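# Stand the litter pouch upright with its clip attached

## Task

Set the cat-litter pouch upright at the centre of the table, one of its wide faces turned toward the robot arms, and keep it away from both the litter pan and the scoop. The clip must finish fastened onto the pouch and holding it tightly. The pan must still be upright at the end. You must end the scene yourself with finished_scene.

## Robot and tools

Robot: two six-joint arms, left_arm and right_arm. Each has a parallel two-finger gripper driven by a single opening number. Calibrated base placements: left_arm at (-0.020, +0.243, 0) m with identity rotation, right_arm at (+0.045, -0.336, 0) m with quat_wxyz (+1.000, 0, 0, +0.012).

Frame: all positions and orientations use one scene frame. Its origin sits at table-top height, halfway between the nominal arm bases. +x reaches out over the table, +z is up, and left_arm is on the +y side. Arm names do not match left and right in the pictures. On each gripper the fingers extend along its own +z axis and close along its own y axis. end_effector_position is the spot between the finger pads, roughly 1 cm short of the fingertips.

The 16-number row: every motion command is built from rows of 16 plain numbers, always covering both arms. Order: left x, y, z, qw, qx, qy, qz, opening, then the same eight for right_arm. x, y, z are an absolute goal position for that gripper in metres, scene frame. qw..qz are an absolute goal orientation, w first, scene frame. Opening is an absolute command from -1 (shut) to +1 (fully open, 0.094 m). To hold an orientation, repeat one fixed quaternion in every row rather than copying the drifting reported value. For an arm that should stay still, resend the pose from the last result before it stopped, with its intended opening; resending a 0 opening is itself a command to half-close.

execute_actions(actions, cameras): actions is a list; each action is a table of 1 to 15 rows, one row per 1/30 s step. A table shorter than 15 rows repeats its final row to fill the 15 steps, so each action lasts 0.5 s. An action is rejected for both arms if any goal lies over 0.6 m from that gripper's starting position along any of the gripper's own axes; the whole call is rejected if any action is malformed or the first one fails that check against the latest reported state. An empty list just reports state and images. Each control step the command is clipped to within 100 mm and 20 degrees of the measured pose, so one action may fall short; the result's Hand target line shows where each arm is actually heading, and you must send the remainder yourself.

move(target, speed, blend, opening_speed, blocking, cameras): straight-line motion of each gripper toward the pose in target, either one 16-number row or a list of up to 15 rows differing only in poses. speed: m/s, 0.002 to 0.5, default 0.25 (rotation capped at twice that in rad/s), one value or one per segment. blend: corner rounding in metres for lists, default 0. opening_speed: rate of change of the opening command per second, at least 0.2; without it the opening is applied immediately. Paths run at least 0.5 s and are cut off after 10 s. No obstacle avoidance. Faster moves overshoot, stray and hit harder; aiming beyond a contact presses harder. blocking=false returns after about 0.5 s while motion continues; execute_actions is refused until the move is over, so use wait or stop. A new move replaces a running one. The move: line reports done (within 10 mm and 2 degrees at rest), off_target, moving, held or fault, plus limits=paced (command clipped) or limits=held (steps withheld).

wait(seconds): 0 to 10; lets time pass with the last commands held. stop(): brakes a running move. zoom_image(camera, region): camera is cam_high or cam_low (images 896x504); region [x0, y0, x1, y1] in pixels from the top-left, at most 504 by 504. read_manual(section): only "licences". finished_scene(scene, chance_done): scene is the current scene's number, chance_done an integer 1 to 99 giving your percent estimate of success; irreversible.

Results: per arm end_effector_position, end_effector_quat_wxyz, grip_measured (same -1..+1 scale), Joint positions (last entry is finger opening in metres), joint torques (joints 1 to 3 wrap sign beyond ±28 N m; positive means toward larger joint values), Tool commands, and possibly a pose unreachable line when the clearance check withheld a command. That check does not stop grippers or wrist cameras colliding with each other. Resting about 1 cm off the commanded pose is normal friction, not contact; reported positions are less accurate at long reach.

Gripping: empty, grip_measured reads up to 1.6 mm wide. On a rigid part a full squeeze reads around 3 mm (0.064) below the part's width. Commanding about 0.11 below the first-contact reading gives maximum force (roughly 50 to 62 N per pad); soft items get crushed further. Release by commanding well above grip_measured.

Hazards: avoid dropping things, letting go of moving objects, slamming, hard impacts and strong pushes; never squeeze or collide the arms against each other. Anything falling or left off the table fails the task; do not tip the pan. Loose items may occasionally get nudged by outside forces. Holding loads, keeping an arm stretched or pushing against unreachable goals heats motors: MOTOR HOT appears at 75 °C, and at 90 °C an over-temperature fault folds that arm away for the rest of the scene.

Each tool is called after "Request:" as a command line: name --argument value for each argument, lists and objects as JSON in quotes; but a table of rows of numbers goes row by row, as --pt "numbers of a row", without its own name.

## Session

Request:
execute_actions --actions '[]'

Scene clock: 0.00 s.
left_arm: end_effector_position=(+0.1670, +0.4592, +0.1695) grip_measured=+1.000 end_effector_quat_wxyz=(-0.234, +0.685, -0.486, -0.490) | right_arm: end_effector_position=(+0.1396, -0.1550, +0.1164) grip_measured=+1.000 end_effector_quat_wxyz=(+0.373, -0.231, +0.889, +0.133)
Joint positions: left_arm=[0.27 1.752 1.216 -1.516 -1.089 -1.931 0.094] | right_arm=[1.654 0.743 0.521 -0.887 0.697 1 0.094]
Joint velocities: left_arm=[-0.007 -0.017 0.012 0.022 -0.037 -0.066 0] | right_arm=[0.007 -0.022 -0.007 0.022 0.007 0.007 0]
Joint torques (N m): no reading
Motor temperatures (°C): left_arm=[30 33 35 31 29 30 28] | right_arm=[27 36 33 30 26 27 28]
Heat: left arm: 35 °C; right arm: 36 °C.
Hand target: left_arm +0.1682, +0.4608, +0.1738; -0.242, +0.684, -0.483, -0.490 | right_arm +0.1417, -0.1559, +0.1200; +0.380, -0.228, +0.887, +0.132
Tool commands: left_gripper/opening=+1.0 right_gripper/opening=+1.0

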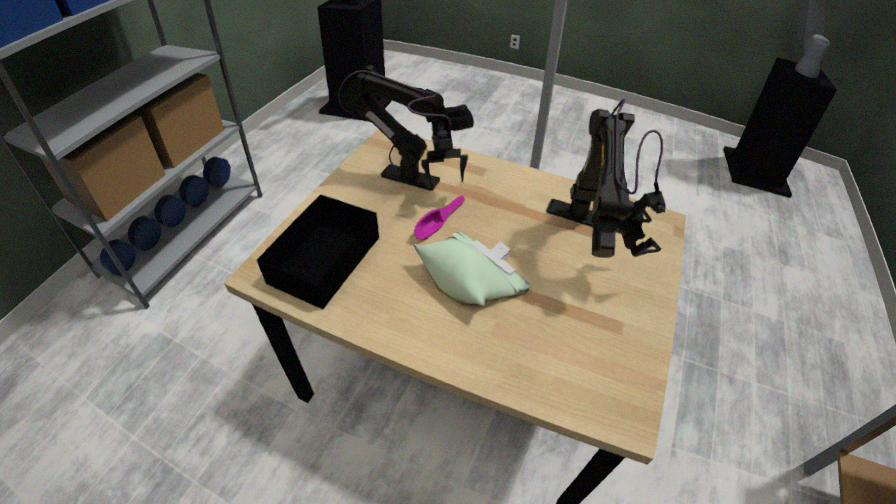

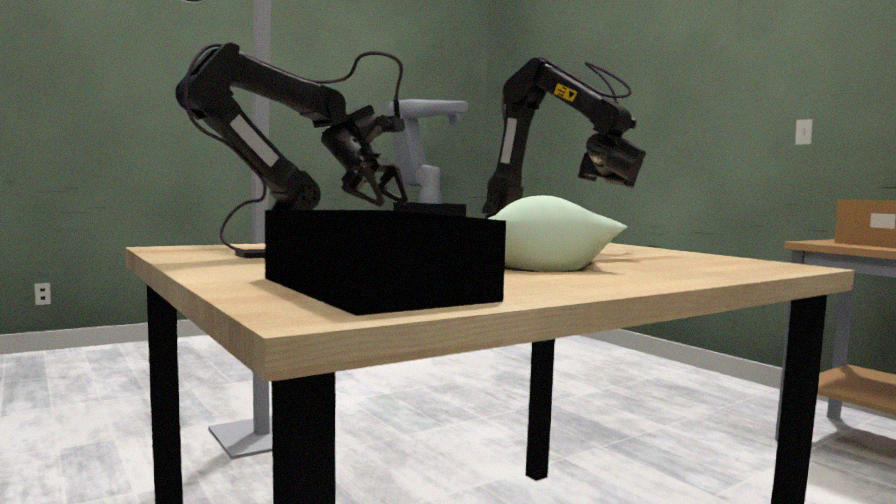

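Request:
zoom_image --camera "cam_high" --region '[380, 180, 580, 320]'

Request:
zoom_image --camera "cam_high" --region '[220, 60, 720, 480]'

Request:
zoom_image --camera "cam_low" --region '[380, 180, 680, 320]'

Scaled by 2.520.

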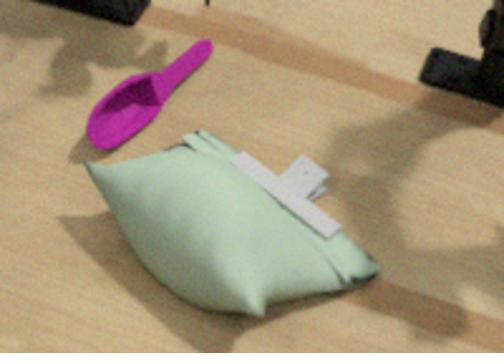

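Scaled by 1.008.

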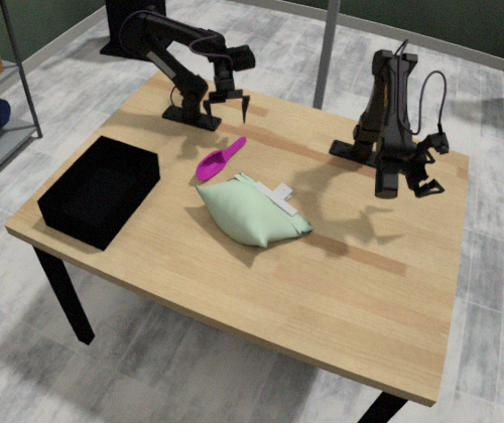

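Scaled by 1.680.

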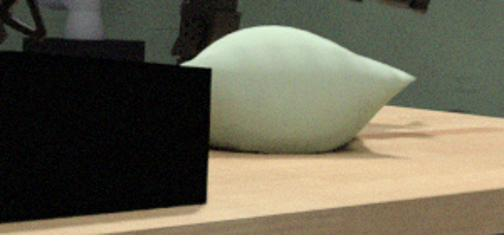

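Request:
zoom_image --camera "cam_high" --region '[360, 60, 500, 220]'

Request:
zoom_image --camera "cam_high" --region '[530, 90, 690, 270]'

Scaled by 3.150.

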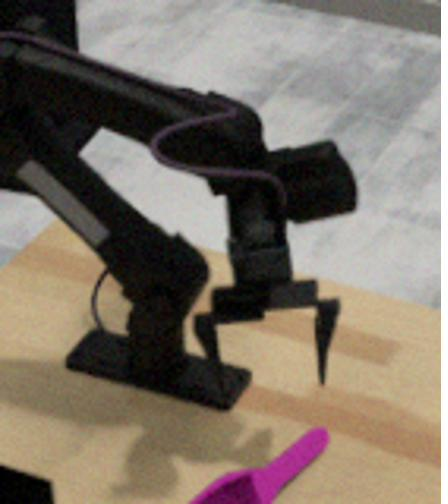

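Scaled by 2.800.

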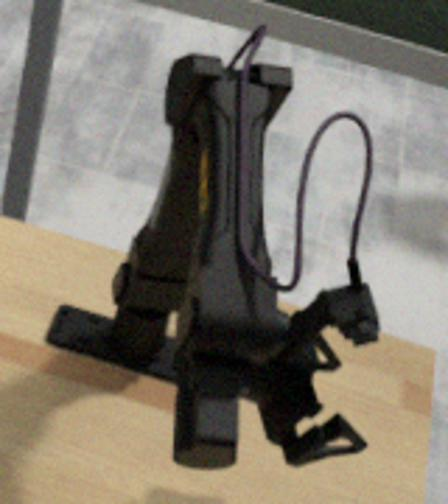

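Request:
zoom_image --camera "cam_high" --region '[405, 220, 535, 315]'

Request:
zoom_image --camera "cam_low" --region '[480, 180, 640, 290]'

Scaled by 3.877.

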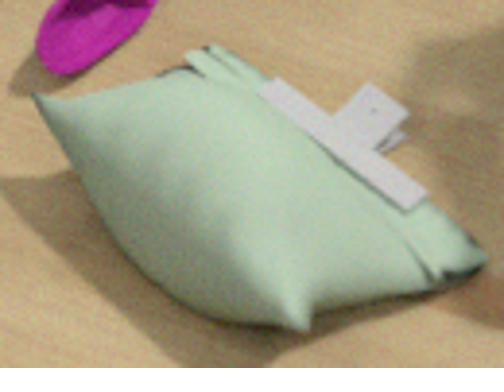

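Scaled by 3.150.

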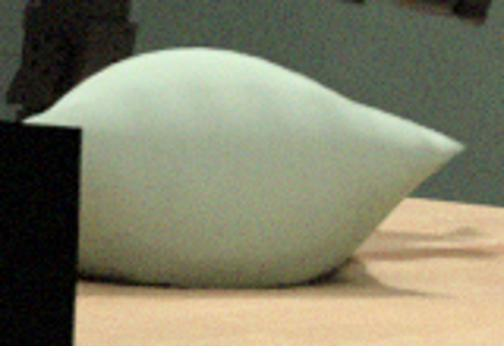

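Request:
zoom_image --camera "cam_high" --region '[330, 110, 430, 210]'

Request:
zoom_image --camera "cam_high" --region '[610, 170, 710, 270]'

Request:
zoom_image --camera "cam_high" --region '[610, 390, 710, 490]'

Request:
zoom_image --camera "cam_high" --region '[220, 220, 320, 320]'

Scaled by 5.040.

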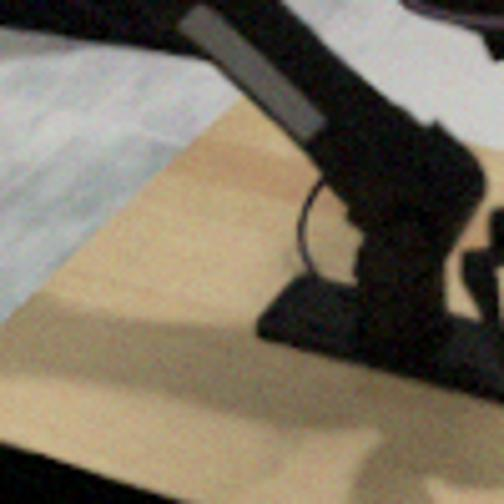

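Scaled by 5.040.

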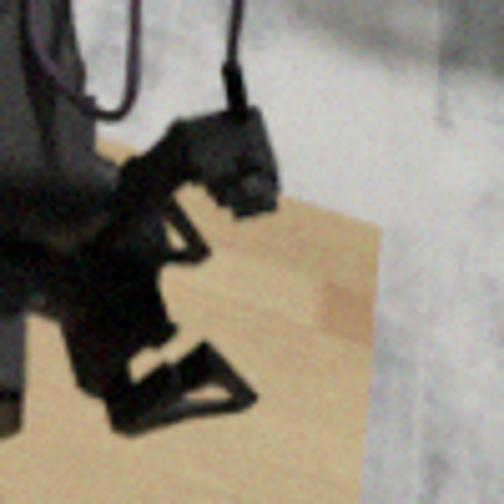

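Scaled by 5.040.

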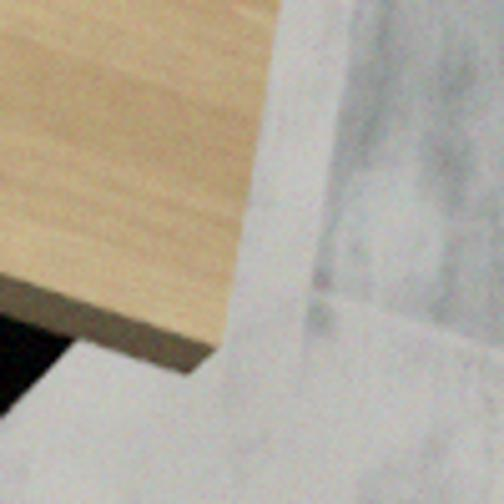

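Scaled by 5.040.

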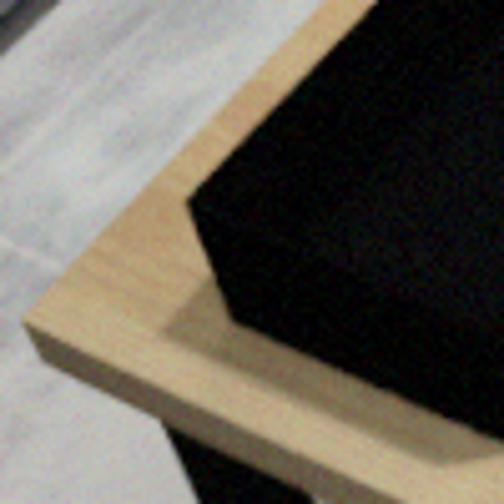

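Request:
zoom_image --camera "cam_high" --region '[430, 110, 570, 210]'

Request:
zoom_image --camera "cam_high" --region '[250, 180, 390, 310]'

Scaled by 3.600.

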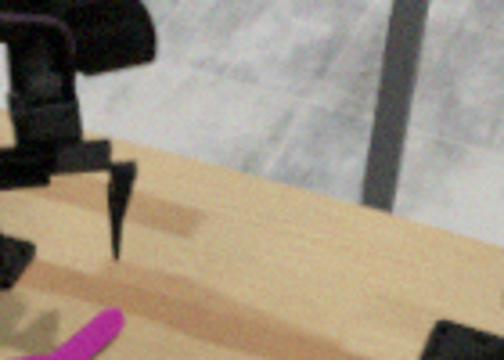

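Scaled by 3.600.

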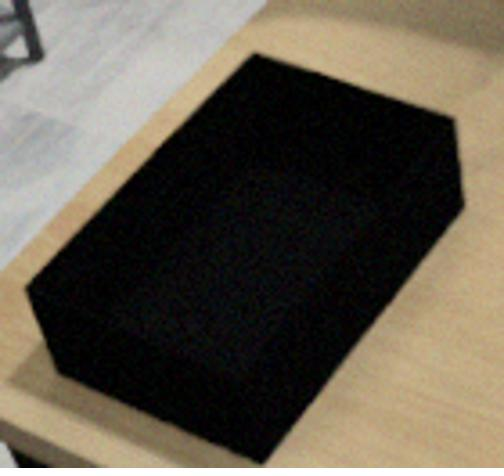

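Request:
zoom_image --camera "cam_high" --region '[490, 240, 540, 300]'

Request:
zoom_image --camera "cam_high" --region '[440, 220, 520, 280]'

Scaled by 8.400.

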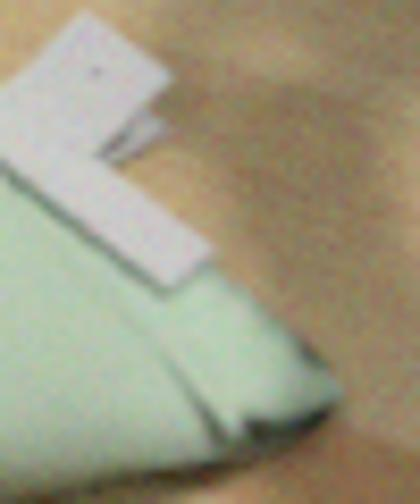

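Scaled by 6.300.

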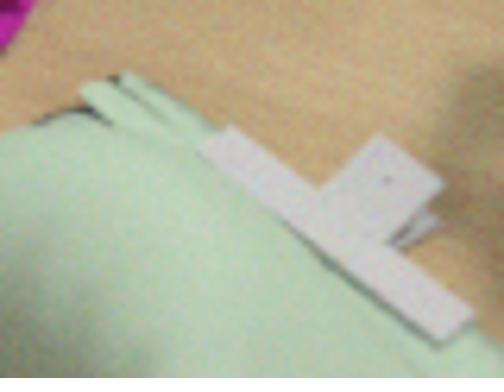

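Request:
move --target '[0.265, 0.19, 0.11, 0.2366, -0.5074, 0.7508, -0.3501, -0.15, 0.185, -0.05, 0.11, 0.3635, -0.5605, 0.6983, -0.2566, -0.15]' --speed 0.2

Scene clock: 18.37 s.
left_arm: end_effector_position=(+0.2631, +0.1877, +0.1123) grip_measured=-0.149 end_effector_quat_wxyz=(+0.224, -0.508, +0.755, -0.350) | right_arm: end_effector_position=(+0.1829, -0.0553, +0.1003) grip_measured=-0.148 end_effector_quat_wxyz=(+0.355, -0.567, +0.699, -0.253)
Joint positions: left_arm=[-0.014 0.927 0.477 -0.304 0.296 -1.327 0.04] | right_arm=[1.549 1.63 0.976 -0.84 0.9 0.173 0.04]
Joint velocities: left_arm=[0.002 0.027 -0.012 -0.095 0.022 0.037 -0.001] | right_arm=[0.007 0.002 -0.002 -0.022 -0.007 -0.022 0]
Joint torques (N m): left_arm=[0.49 -0.95 6.41 1.8 0.14 0.08] | right_arm=[-1.07 -5.49 7.9 0.2 0.69 -0.01]
Motor temperatures (°C): left_arm=[30 34 37 31 29 30 28] | right_arm=[27 36 36 31 26 27 28]
Heat: left arm: 37 °C; right arm: 36 °C.
Hand target: left_arm +0.2619, +0.1886, +0.1085; +0.223, -0.507, +0.756, -0.349 | right_arm +0.1874, -0.0504, +0.1069; +0.364, -0.558, +0.700, -0.257
Off the commanded pose: left_arm 0.004 m, 2 deg | right_arm 0.011 m, 1 deg.
move: off_target (right_arm)

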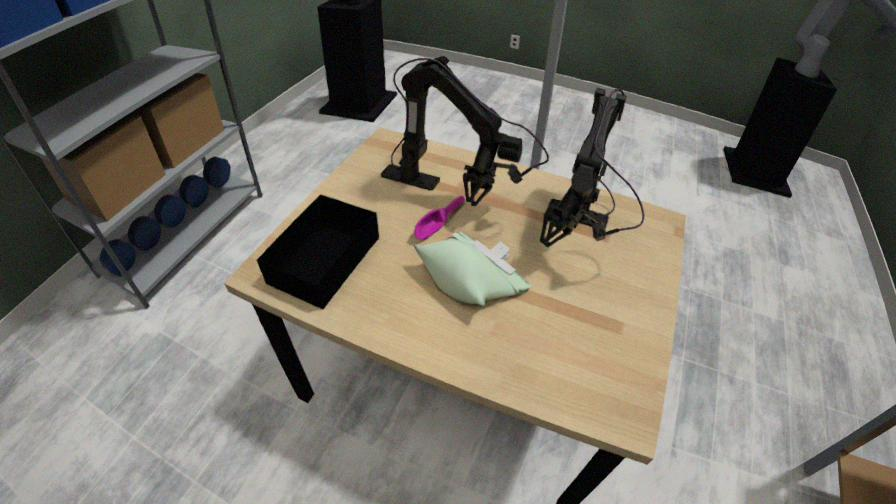

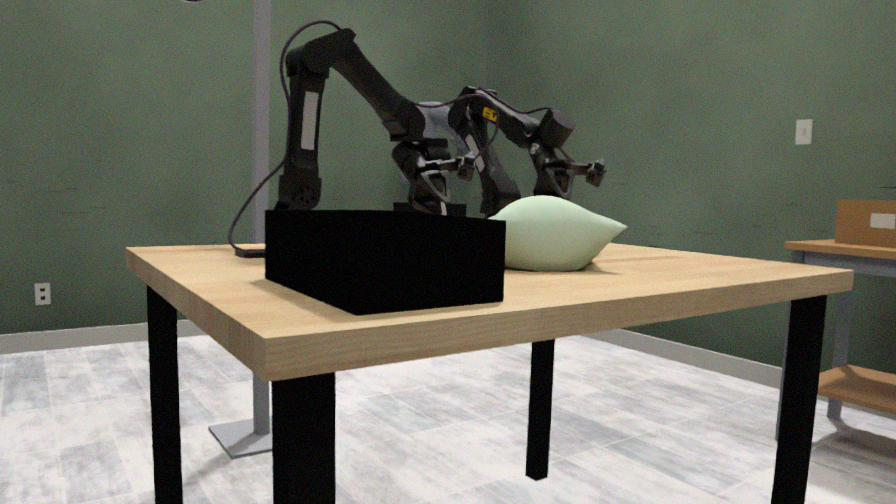

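Request:
zoom_image --camera "cam_high" --region '[440, 130, 620, 300]'

Request:
zoom_image --camera "cam_high" --region '[530, 190, 610, 260]'

Request:
zoom_image --camera "cam_high" --region '[450, 150, 530, 220]'

Scaled by 2.800.

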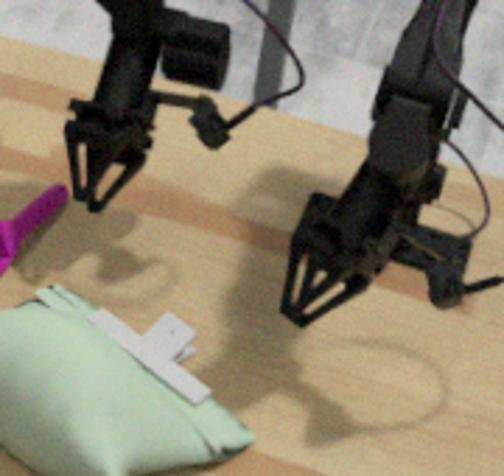

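Scaled by 6.300.

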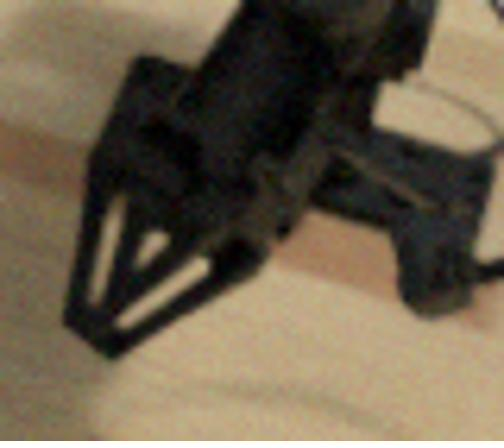

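Scaled by 6.300.

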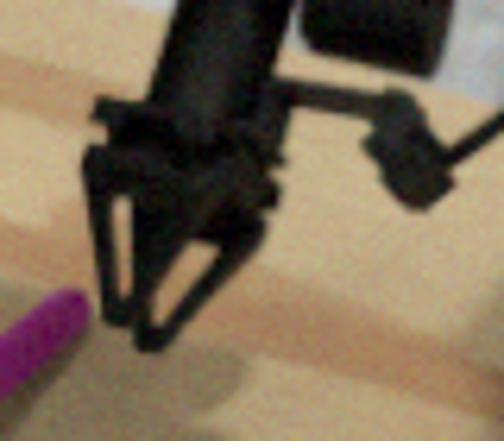

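Request:
move --target '[0.28, 0.174, 0.07, 0.2843, -0.4731, 0.7149, -0.4295, -0.23, 0.203, -0.052, 0.073, 0.3642, -0.6061, 0.6061, -0.3642, -0.23]' --speed 0.12

Request:
zoom_image --camera "cam_high" --region '[440, 180, 580, 300]'

Scene clock: 25.30 s.
left_arm: end_effector_position=(+0.2833, +0.1766, +0.0735) grip_measured=-0.228 end_effector_quat_wxyz=(+0.288, -0.474, +0.713, -0.429) | right_arm: end_effector_position=(+0.1989, -0.0483, +0.0754) grip_measured=-0.228 end_effector_quat_wxyz=(-0.362, +0.612, -0.608, +0.354)
Joint positions: left_arm=[-0.042 1.125 0.167 0.447 0.309 -1.397 0.036] | right_arm=[1.549 1.787 0.94 -0.701 1.062 -0.018 0.036]
Joint velocities: left_arm=[-0.017 -0.002 0.007 0.007 0.051 -0.007 0] | right_arm=[-0.012 -0.002 -0.032 -0.037 0.051 0.022 0]
Joint torques (N m): left_arm=[-0.47 -1.1 5.23 2 0.16 0.05] | right_arm=[-0.91 -6.31 3.67 0.4 0.78 0.03]
Motor temperatures (°C): left_arm=[30 33 37 33 29 30 28] | right_arm=[27 36 36 30 27 27 28]
Heat: left arm: 37 °C; right arm: 36 °C.
Hand target: left_arm +0.2798, +0.1741, +0.0692; +0.283, -0.471, +0.717, -0.429 | right_arm +0.2034, -0.0528, +0.0722; -0.364, +0.606, -0.606, +0.364
Off the commanded pose: left_arm 0.005 m, 1 deg | right_arm 0.006 m, 1 deg.
move: done

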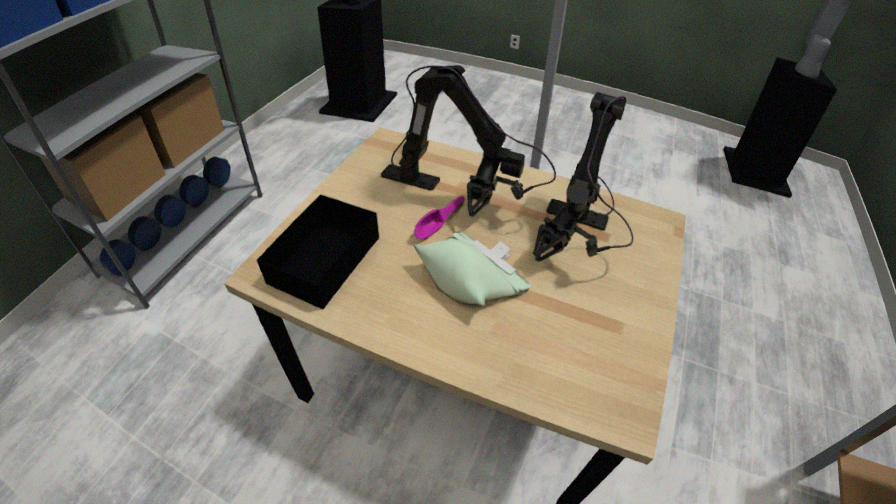

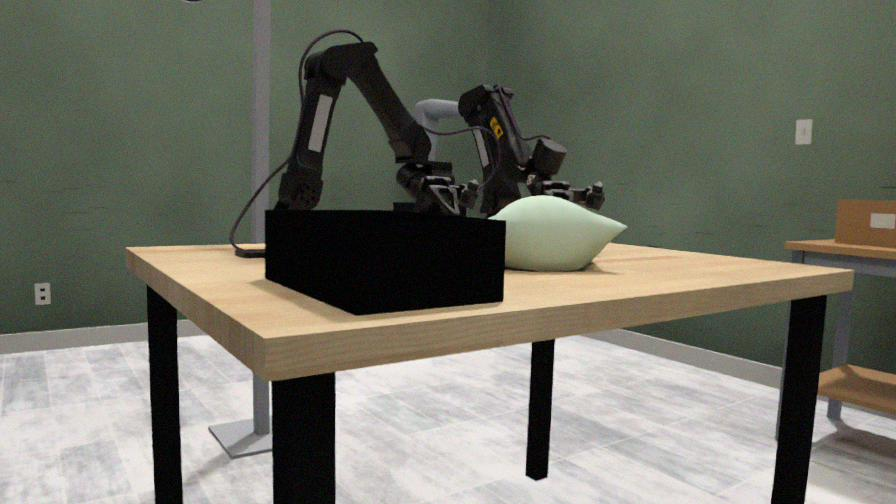

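Scaled by 3.600.

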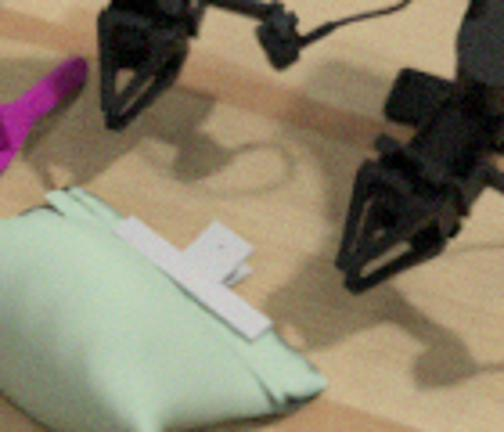

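Request:
move --target '[0.302, 0.1695, 0.030, 0.2843, -0.4731, 0.7149, -0.4295, -0.23, 0.221, -0.053, 0.030, 0.3642, -0.6061, 0.6061, -0.3642, -0.23]' --speed 0.06

Request:
zoom_image --camera "cam_high" --region '[440, 180, 580, 300]'

Scene clock: 27.50 s.
left_arm: end_effector_position=(+0.3042, +0.1698, +0.0339) grip_measured=-0.228 end_effector_quat_wxyz=(+0.285, -0.472, +0.713, -0.433) | right_arm: end_effector_position=(+0.2183, -0.0471, +0.0338) grip_measured=-0.228 end_effector_quat_wxyz=(-0.366, +0.610, -0.607, +0.355)
Joint positions: left_arm=[-0.065 1.569 0.156 0.909 0.299 -1.412 0.036] | right_arm=[1.484 1.881 0.841 -0.383 1.063 -0.156 0.036]
Joint velocities: left_arm=[-0.007 0.007 0.007 0.007 -0.037 0.022 0] | right_arm=[-0.012 -0.002 -0.012 -0.007 0.007 -0.022 0]
Joint torques (N m): left_arm=[-0.4 -2.77 3.75 2.02 -0.02 0.08] | right_arm=[-0.79 -6.6 3.07 0.56 0.69 0.04]
Motor temperatures (°C): left_arm=[30 33 37 33 29 30 28] | right_arm=[27 37 36 30 27 27 28]
Heat: left arm: 37 °C; right arm: 37 °C.
Hand target: left_arm +0.3013, +0.1696, +0.0298; +0.284, -0.473, +0.715, -0.429 | right_arm +0.2212, -0.0528, +0.0301; -0.365, +0.606, -0.606, +0.364
Off the commanded pose: left_arm 0.004 m, 1 deg | right_arm 0.008 m, 1 deg.
move: done

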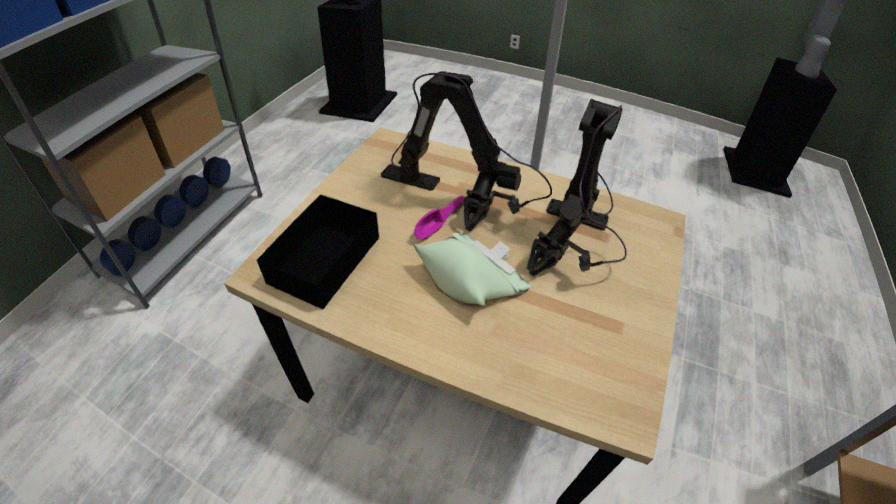

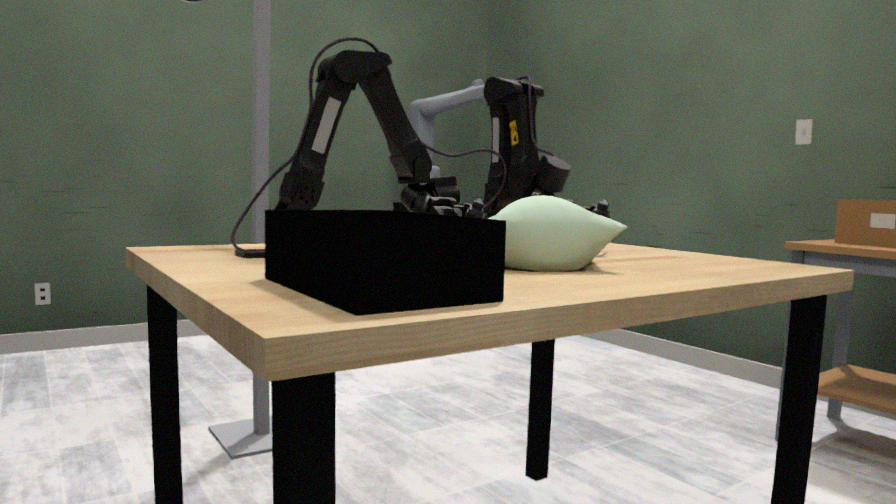

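Scaled by 3.600.

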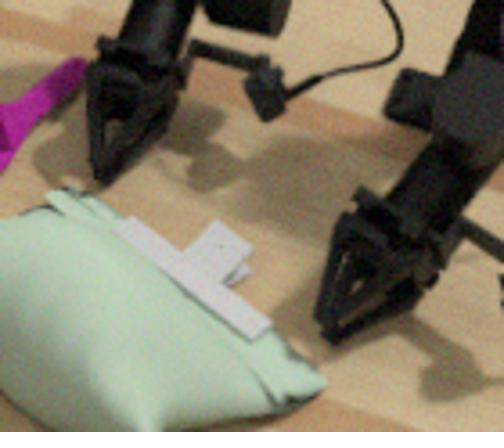

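Request:
zoom_image --camera "cam_high" --region '[500, 255, 545, 300]'

Request:
zoom_image --camera "cam_high" --region '[440, 215, 490, 265]'

Scaled by 11.200.

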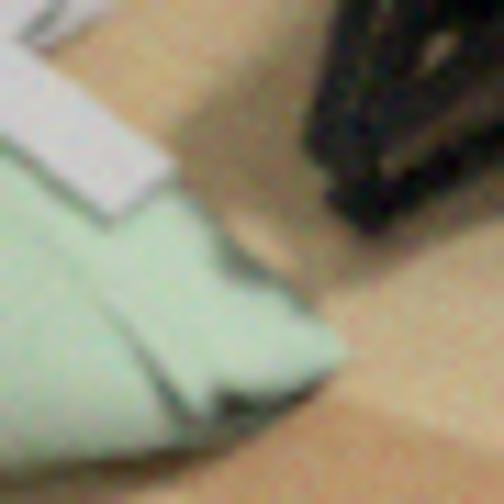

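Scaled by 10.080.

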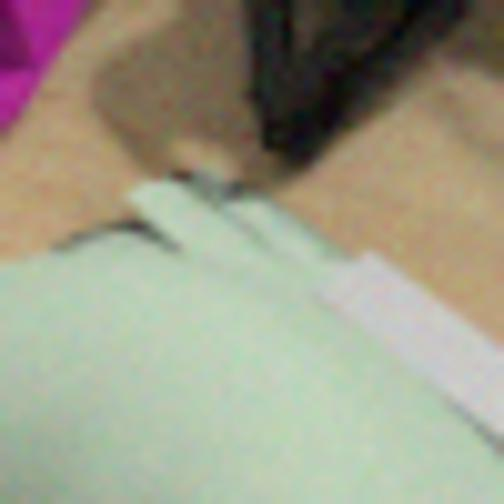

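Request:
move --target '[0.325, 0.161, 0.022, 0.2843, -0.4731, 0.7149, -0.4295, -0.23, 0.246, -0.056, 0.022, 0.3642, -0.6061, 0.6061, -0.3642, -0.23]' --speed 0.05

Request:
zoom_image --camera "cam_high" --region '[440, 200, 560, 310]'

Scene clock: 29.33 s.
left_arm: end_effector_position=(+0.3209, +0.1616, +0.0220) grip_measured=-0.229 end_effector_quat_wxyz=(+0.281, -0.474, +0.715, -0.431) | right_arm: end_effector_position=(+0.2449, -0.0509, +0.0278) grip_measured=-0.228 end_effector_quat_wxyz=(-0.369, +0.608, -0.604, +0.360)
Joint positions: left_arm=[-0.1 1.712 0.218 0.983 0.271 -1.43 0.036] | right_arm=[1.394 1.881 0.778 -0.163 1.056 -0.338 0.036]
Joint velocities: left_arm=[0.012 -0.027 0.002 0.007 0.051 0.007 -0.001] | right_arm=[0.002 -0.012 0.022 -0.037 0.037 0.007 0]
Joint torques (N m): left_arm=[-0.53 -3.45 5.03 1.93 -0.05 0.06] | right_arm=[-0.43 -6.15 3.17 0.79 0.55 0.03]
Motor temperatures (°C): left_arm=[30 33 37 33 29 30 28] | right_arm=[27 37 35 30 27 27 28]
Heat: left arm: 37 °C; right arm: 37 °C.
Hand target: left_arm +0.3247, +0.1609, +0.0218; +0.284, -0.473, +0.715, -0.429 | right_arm +0.2464, -0.0561, +0.0225; -0.365, +0.606, -0.605, +0.364
Off the commanded pose: left_arm 0.004 m, 0 deg | right_arm 0.008 m, 1 deg.
move: done

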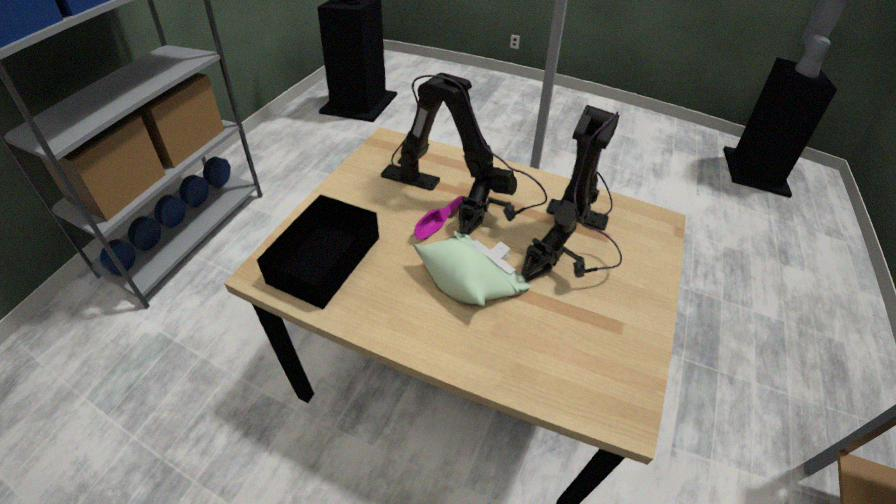

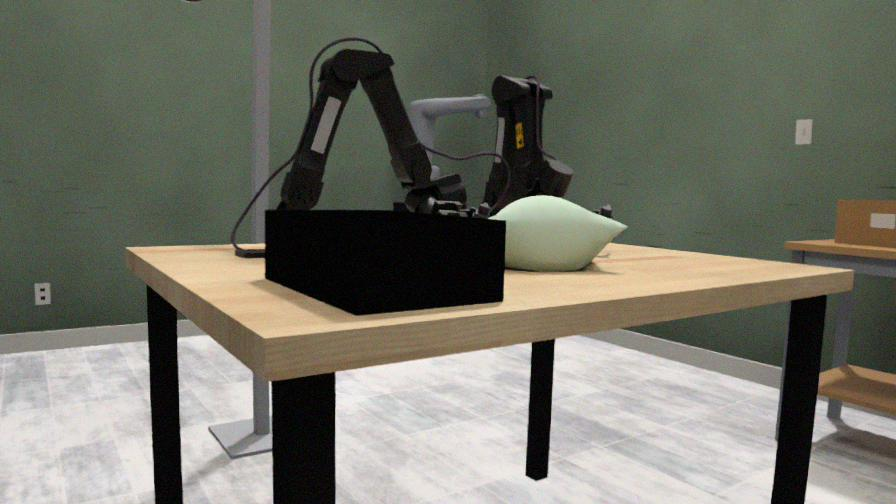

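Scaled by 4.200.

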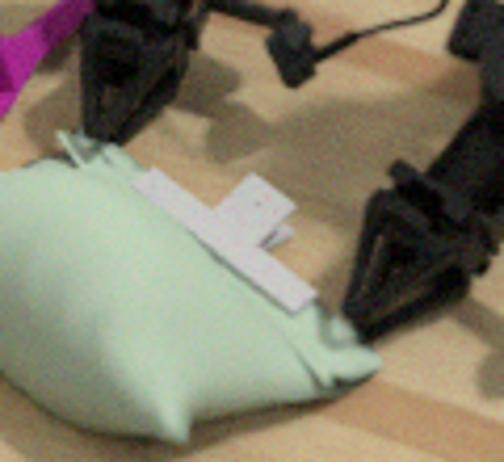

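Request:
zoom_image --camera "cam_high" --region '[500, 255, 545, 300]'

Request:
zoom_image --camera "cam_high" --region '[440, 210, 490, 260]'

Scaled by 11.200.

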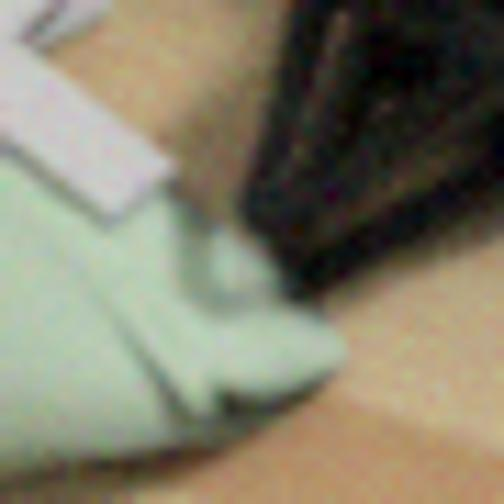

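Scaled by 10.080.

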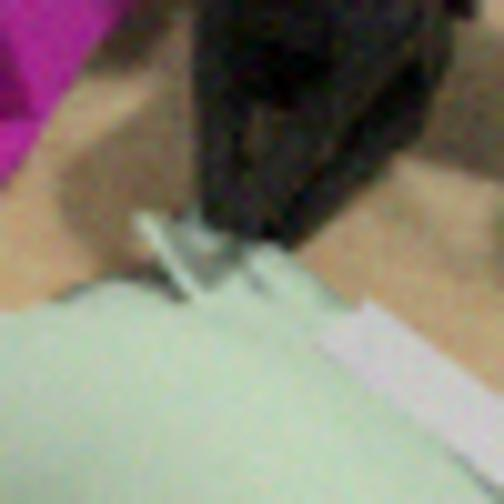

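Request:
move --target '[0.342, 0.155, 0.022, 0.2843, -0.4731, 0.7149, -0.4295, -0.23, 0.260, -0.055, 0.020, 0.3642, -0.6061, 0.6061, -0.3642, -0.23]' --speed 0.04

Request:
zoom_image --camera "cam_high" --region '[500, 255, 545, 300]'

Request:
zoom_image --camera "cam_high" --region '[440, 210, 490, 260]'

Scene clock: 30.83 s.
left_arm: end_effector_position=(+0.3376, +0.1560, +0.0228) grip_measured=-0.229 end_effector_quat_wxyz=(+0.283, -0.473, +0.713, -0.433) | right_arm: end_effector_position=(+0.2586, -0.0497, +0.0264) grip_measured=-0.228 end_effector_quat_wxyz=(-0.369, +0.608, -0.605, +0.359)
Joint positions: left_arm=[-0.119 1.76 0.282 0.976 0.253 -1.44 0.036] | right_arm=[1.347 1.887 0.769 -0.071 1.04 -0.425 0.036]
Joint velocities: left_arm=[-0.012 0.002 -0.007 -0.037 0.037 0.051 0] | right_arm=[-0.012 -0.012 -0.007 -0.022 0.022 -0.022 0.001]
Joint torques (N m): left_arm=[-0.53 -3.96 5.68 1.81 -0.07 0.07] | right_arm=[-0.73 -6.3 3.18 0.95 0.5 -0.01]
Motor temperatures (°C): left_arm=[30 33 37 33 29 30 28] | right_arm=[27 37 35 30 27 27 28]
Heat: left arm: 37 °C; right arm: 37 °C.
Hand target: left_arm +0.3417, +0.1549, +0.0216; +0.284, -0.473, +0.715, -0.429 | right_arm +0.2600, -0.0551, +0.0203; -0.365, +0.606, -0.606, +0.364
Off the commanded pose: left_arm 0.005 m, 0 deg | right_arm 0.008 m, 1 deg.
move: done

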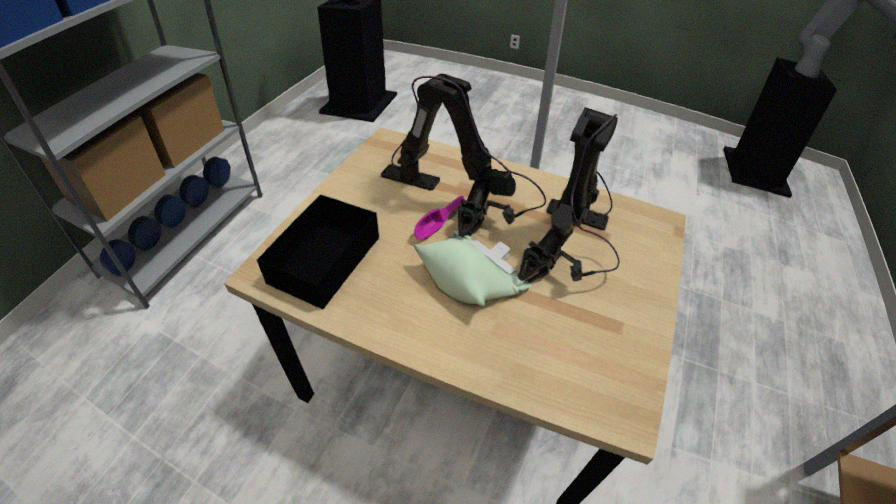

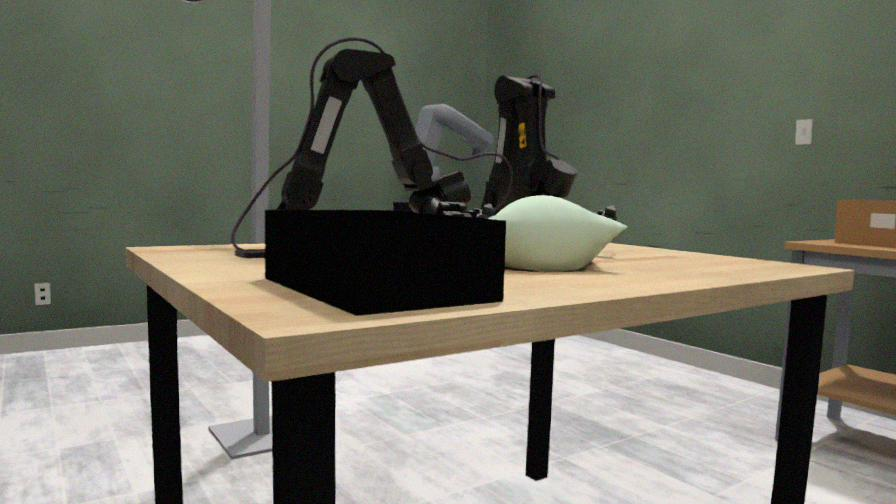

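Scaled by 11.200.

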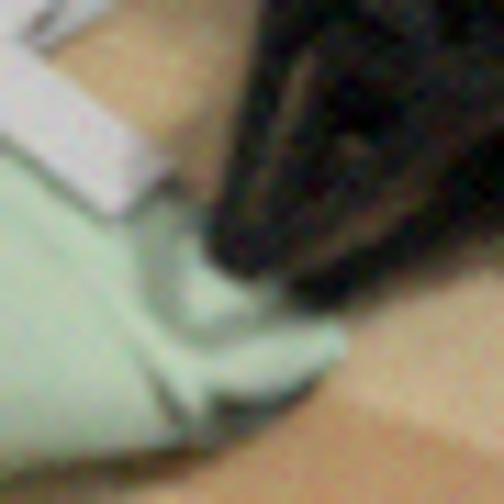

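Scaled by 10.080.

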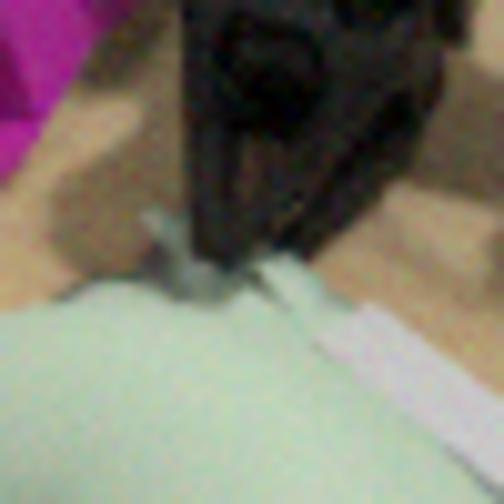

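Request:
move --target '[0.342, 0.155, 0.022, 0.2843, -0.4731, 0.7149, -0.4295, -0.75, 0.260, -0.055, 0.020, 0.3642, -0.6061, 0.6061, -0.3642, -0.75]' --speed 0.04 --opening_speed 0.4

Request:
zoom_image --camera "cam_high" --region '[500, 255, 545, 300]'

Request:
zoom_image --camera "cam_high" --region '[440, 210, 490, 260]'

Scene clock: 32.57 s.
left_arm: end_effector_position=(+0.3359, +0.1568, +0.0194) grip_measured=-0.748 end_effector_quat_wxyz=(+0.279, -0.477, +0.715, -0.427) | right_arm: end_effector_position=(+0.2574, -0.0485, +0.0243) grip_measured=-0.748 end_effector_quat_wxyz=(-0.366, +0.611, -0.606, +0.353)
Joint positions: left_arm=[-0.119 1.76 0.282 0.961 0.25 -1.44 0.012] | right_arm=[1.347 1.887 0.769 -0.071 1.025 -0.425 0.012]
Joint velocities: left_arm=[0.002 0.002 0.007 0.007 0.037 0.007 0.002] | right_arm=[-0.002 -0.022 0.012 0.051 0.037 -0.037 -0.001]
Joint torques (N m): left_arm=[-0.46 -4.21 5.5 1.98 -0.01 0.02] | right_arm=[-0.9 -6.26 3.41 0.85 0.63 0.08]
Motor temperatures (°C): left_arm=[30 33 37 34 29 30 28] | right_arm=[27 37 35 31 27 27 28]
Heat: left arm: 37 °C; right arm: 37 °C.
Hand target: left_arm +0.3418, +0.1550, +0.0220; +0.284, -0.473, +0.715, -0.430 | right_arm +0.2599, -0.0550, +0.0201; -0.364, +0.606, -0.606, +0.364
Off the commanded pose: left_arm 0.007 m, 1 deg | right_arm 0.008 m, 1 deg.
move: done

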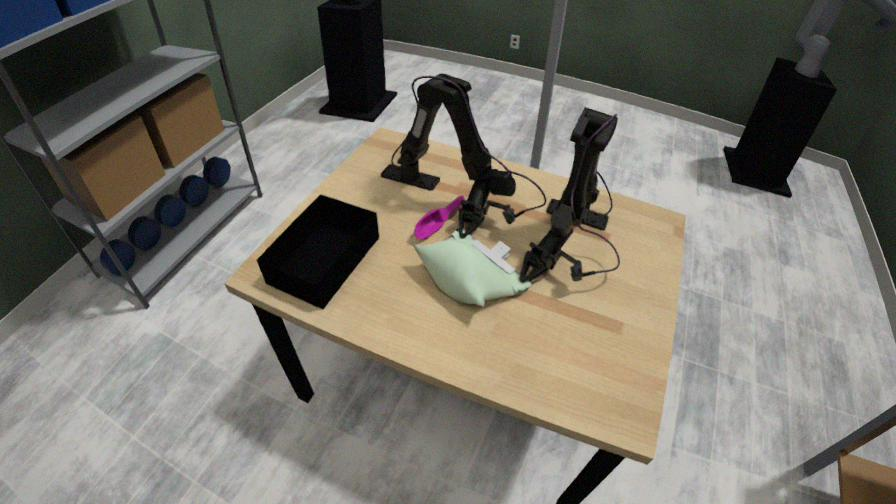

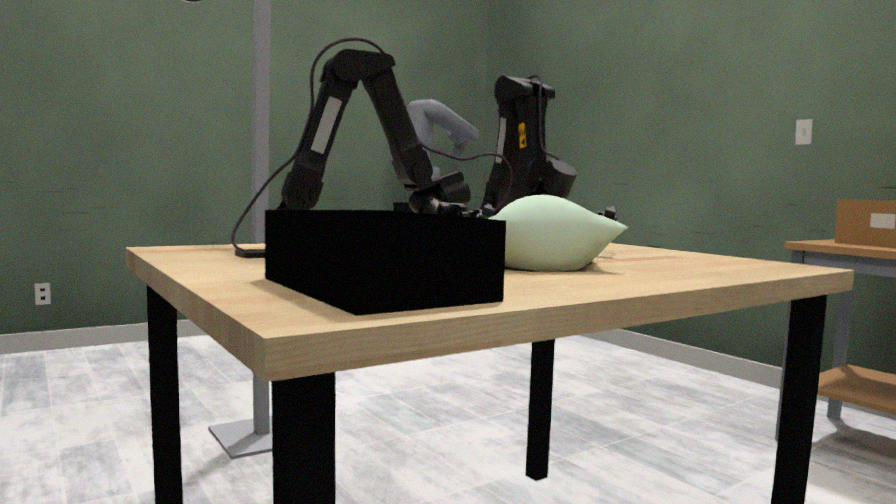

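Scaled by 11.200.

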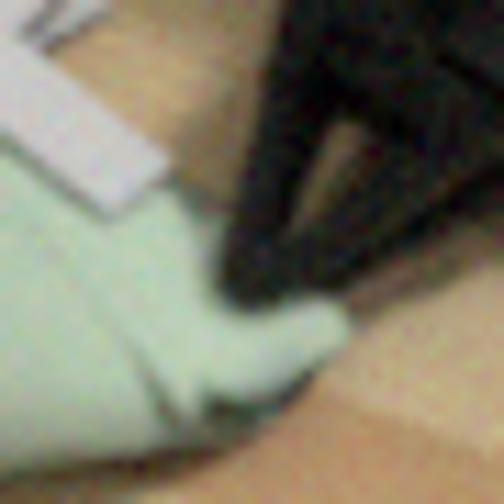

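Scaled by 10.080.

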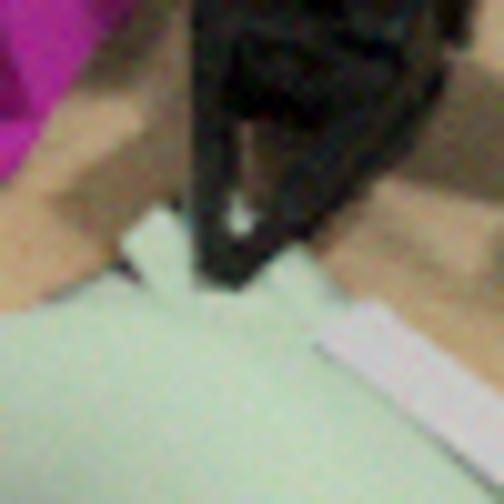

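Request:
move --target '[0.342, 0.155, 0.022, 0.2843, -0.4731, 0.7149, -0.4295, -0.93, 0.260, -0.055, 0.020, 0.3642, -0.6061, 0.6061, -0.3642, -0.93]' --speed 0.04 --opening_speed 0.3

Request:
zoom_image --camera "cam_high" --region '[500, 255, 545, 300]'

Request:
zoom_image --camera "cam_high" --region '[440, 210, 490, 260]'

Scene clock: 33.60 s.
left_arm: end_effector_position=(+0.3358, +0.1569, +0.0191) grip_measured=-0.928 end_effector_quat_wxyz=(+0.279, -0.477, +0.716, -0.427) | right_arm: end_effector_position=(+0.2569, -0.0485, +0.0225) grip_measured=-0.927 end_effector_quat_wxyz=(-0.364, +0.614, -0.606, +0.352)
Joint positions: left_arm=[-0.119 1.76 0.282 0.959 0.249 -1.44 0.003] | right_arm=[1.347 1.891 0.769 -0.071 1.02 -0.425 0.003]
Joint velocities: left_arm=[0.002 -0.012 -0.012 -0.125 -0.037 0.007 0] | right_arm=[-0.007 0.002 0.012 0.007 0.007 0.007 0]
Joint torques (N m): left_arm=[-0.38 -4.44 5.65 2 0.02 0.05] | right_arm=[-0.53 -6.3 3.37 0.86 0.72 0.05]
Motor temperatures (°C): left_arm=[30 33 36 34 29 30 28] | right_arm=[27 37 35 31 27 27 28]
Heat: left arm: 36 °C; right arm: 37 °C.
Hand target: left_arm +0.3419, +0.1550, +0.0220; +0.284, -0.473, +0.715, -0.429 | right_arm +0.2599, -0.0551, +0.0200; -0.364, +0.606, -0.606, +0.364
Off the commanded pose: left_arm 0.007 m, 1 deg | right_arm 0.008 m, 2 deg.
move: done

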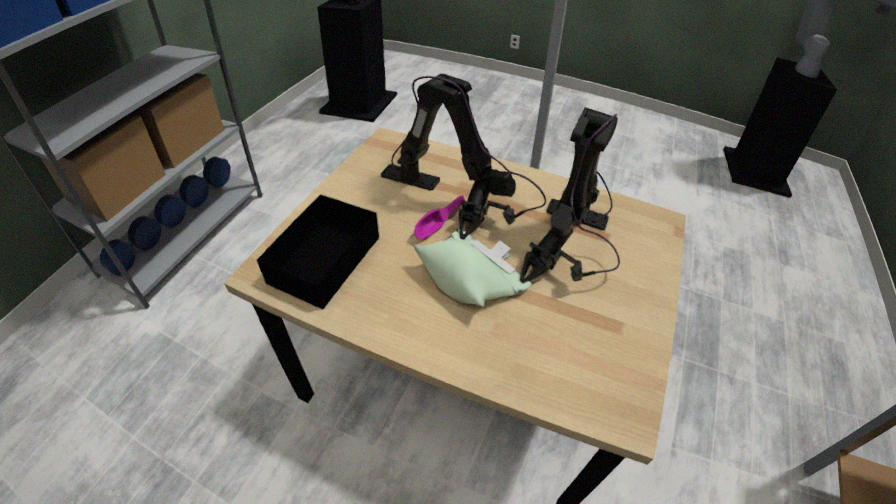

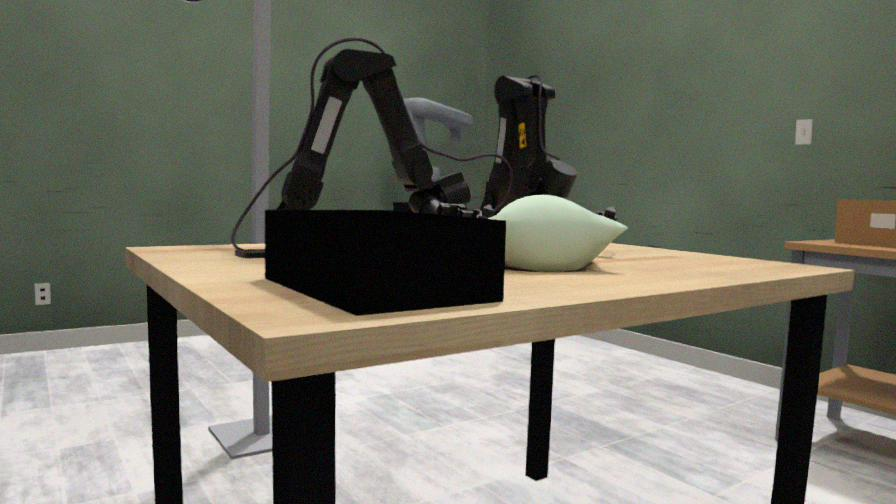

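Scaled by 11.200.

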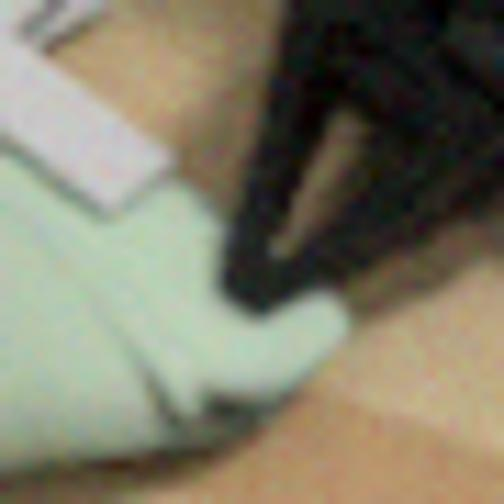

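Scaled by 10.080.

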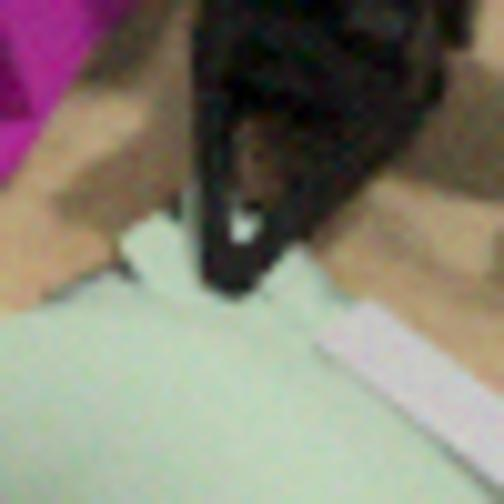

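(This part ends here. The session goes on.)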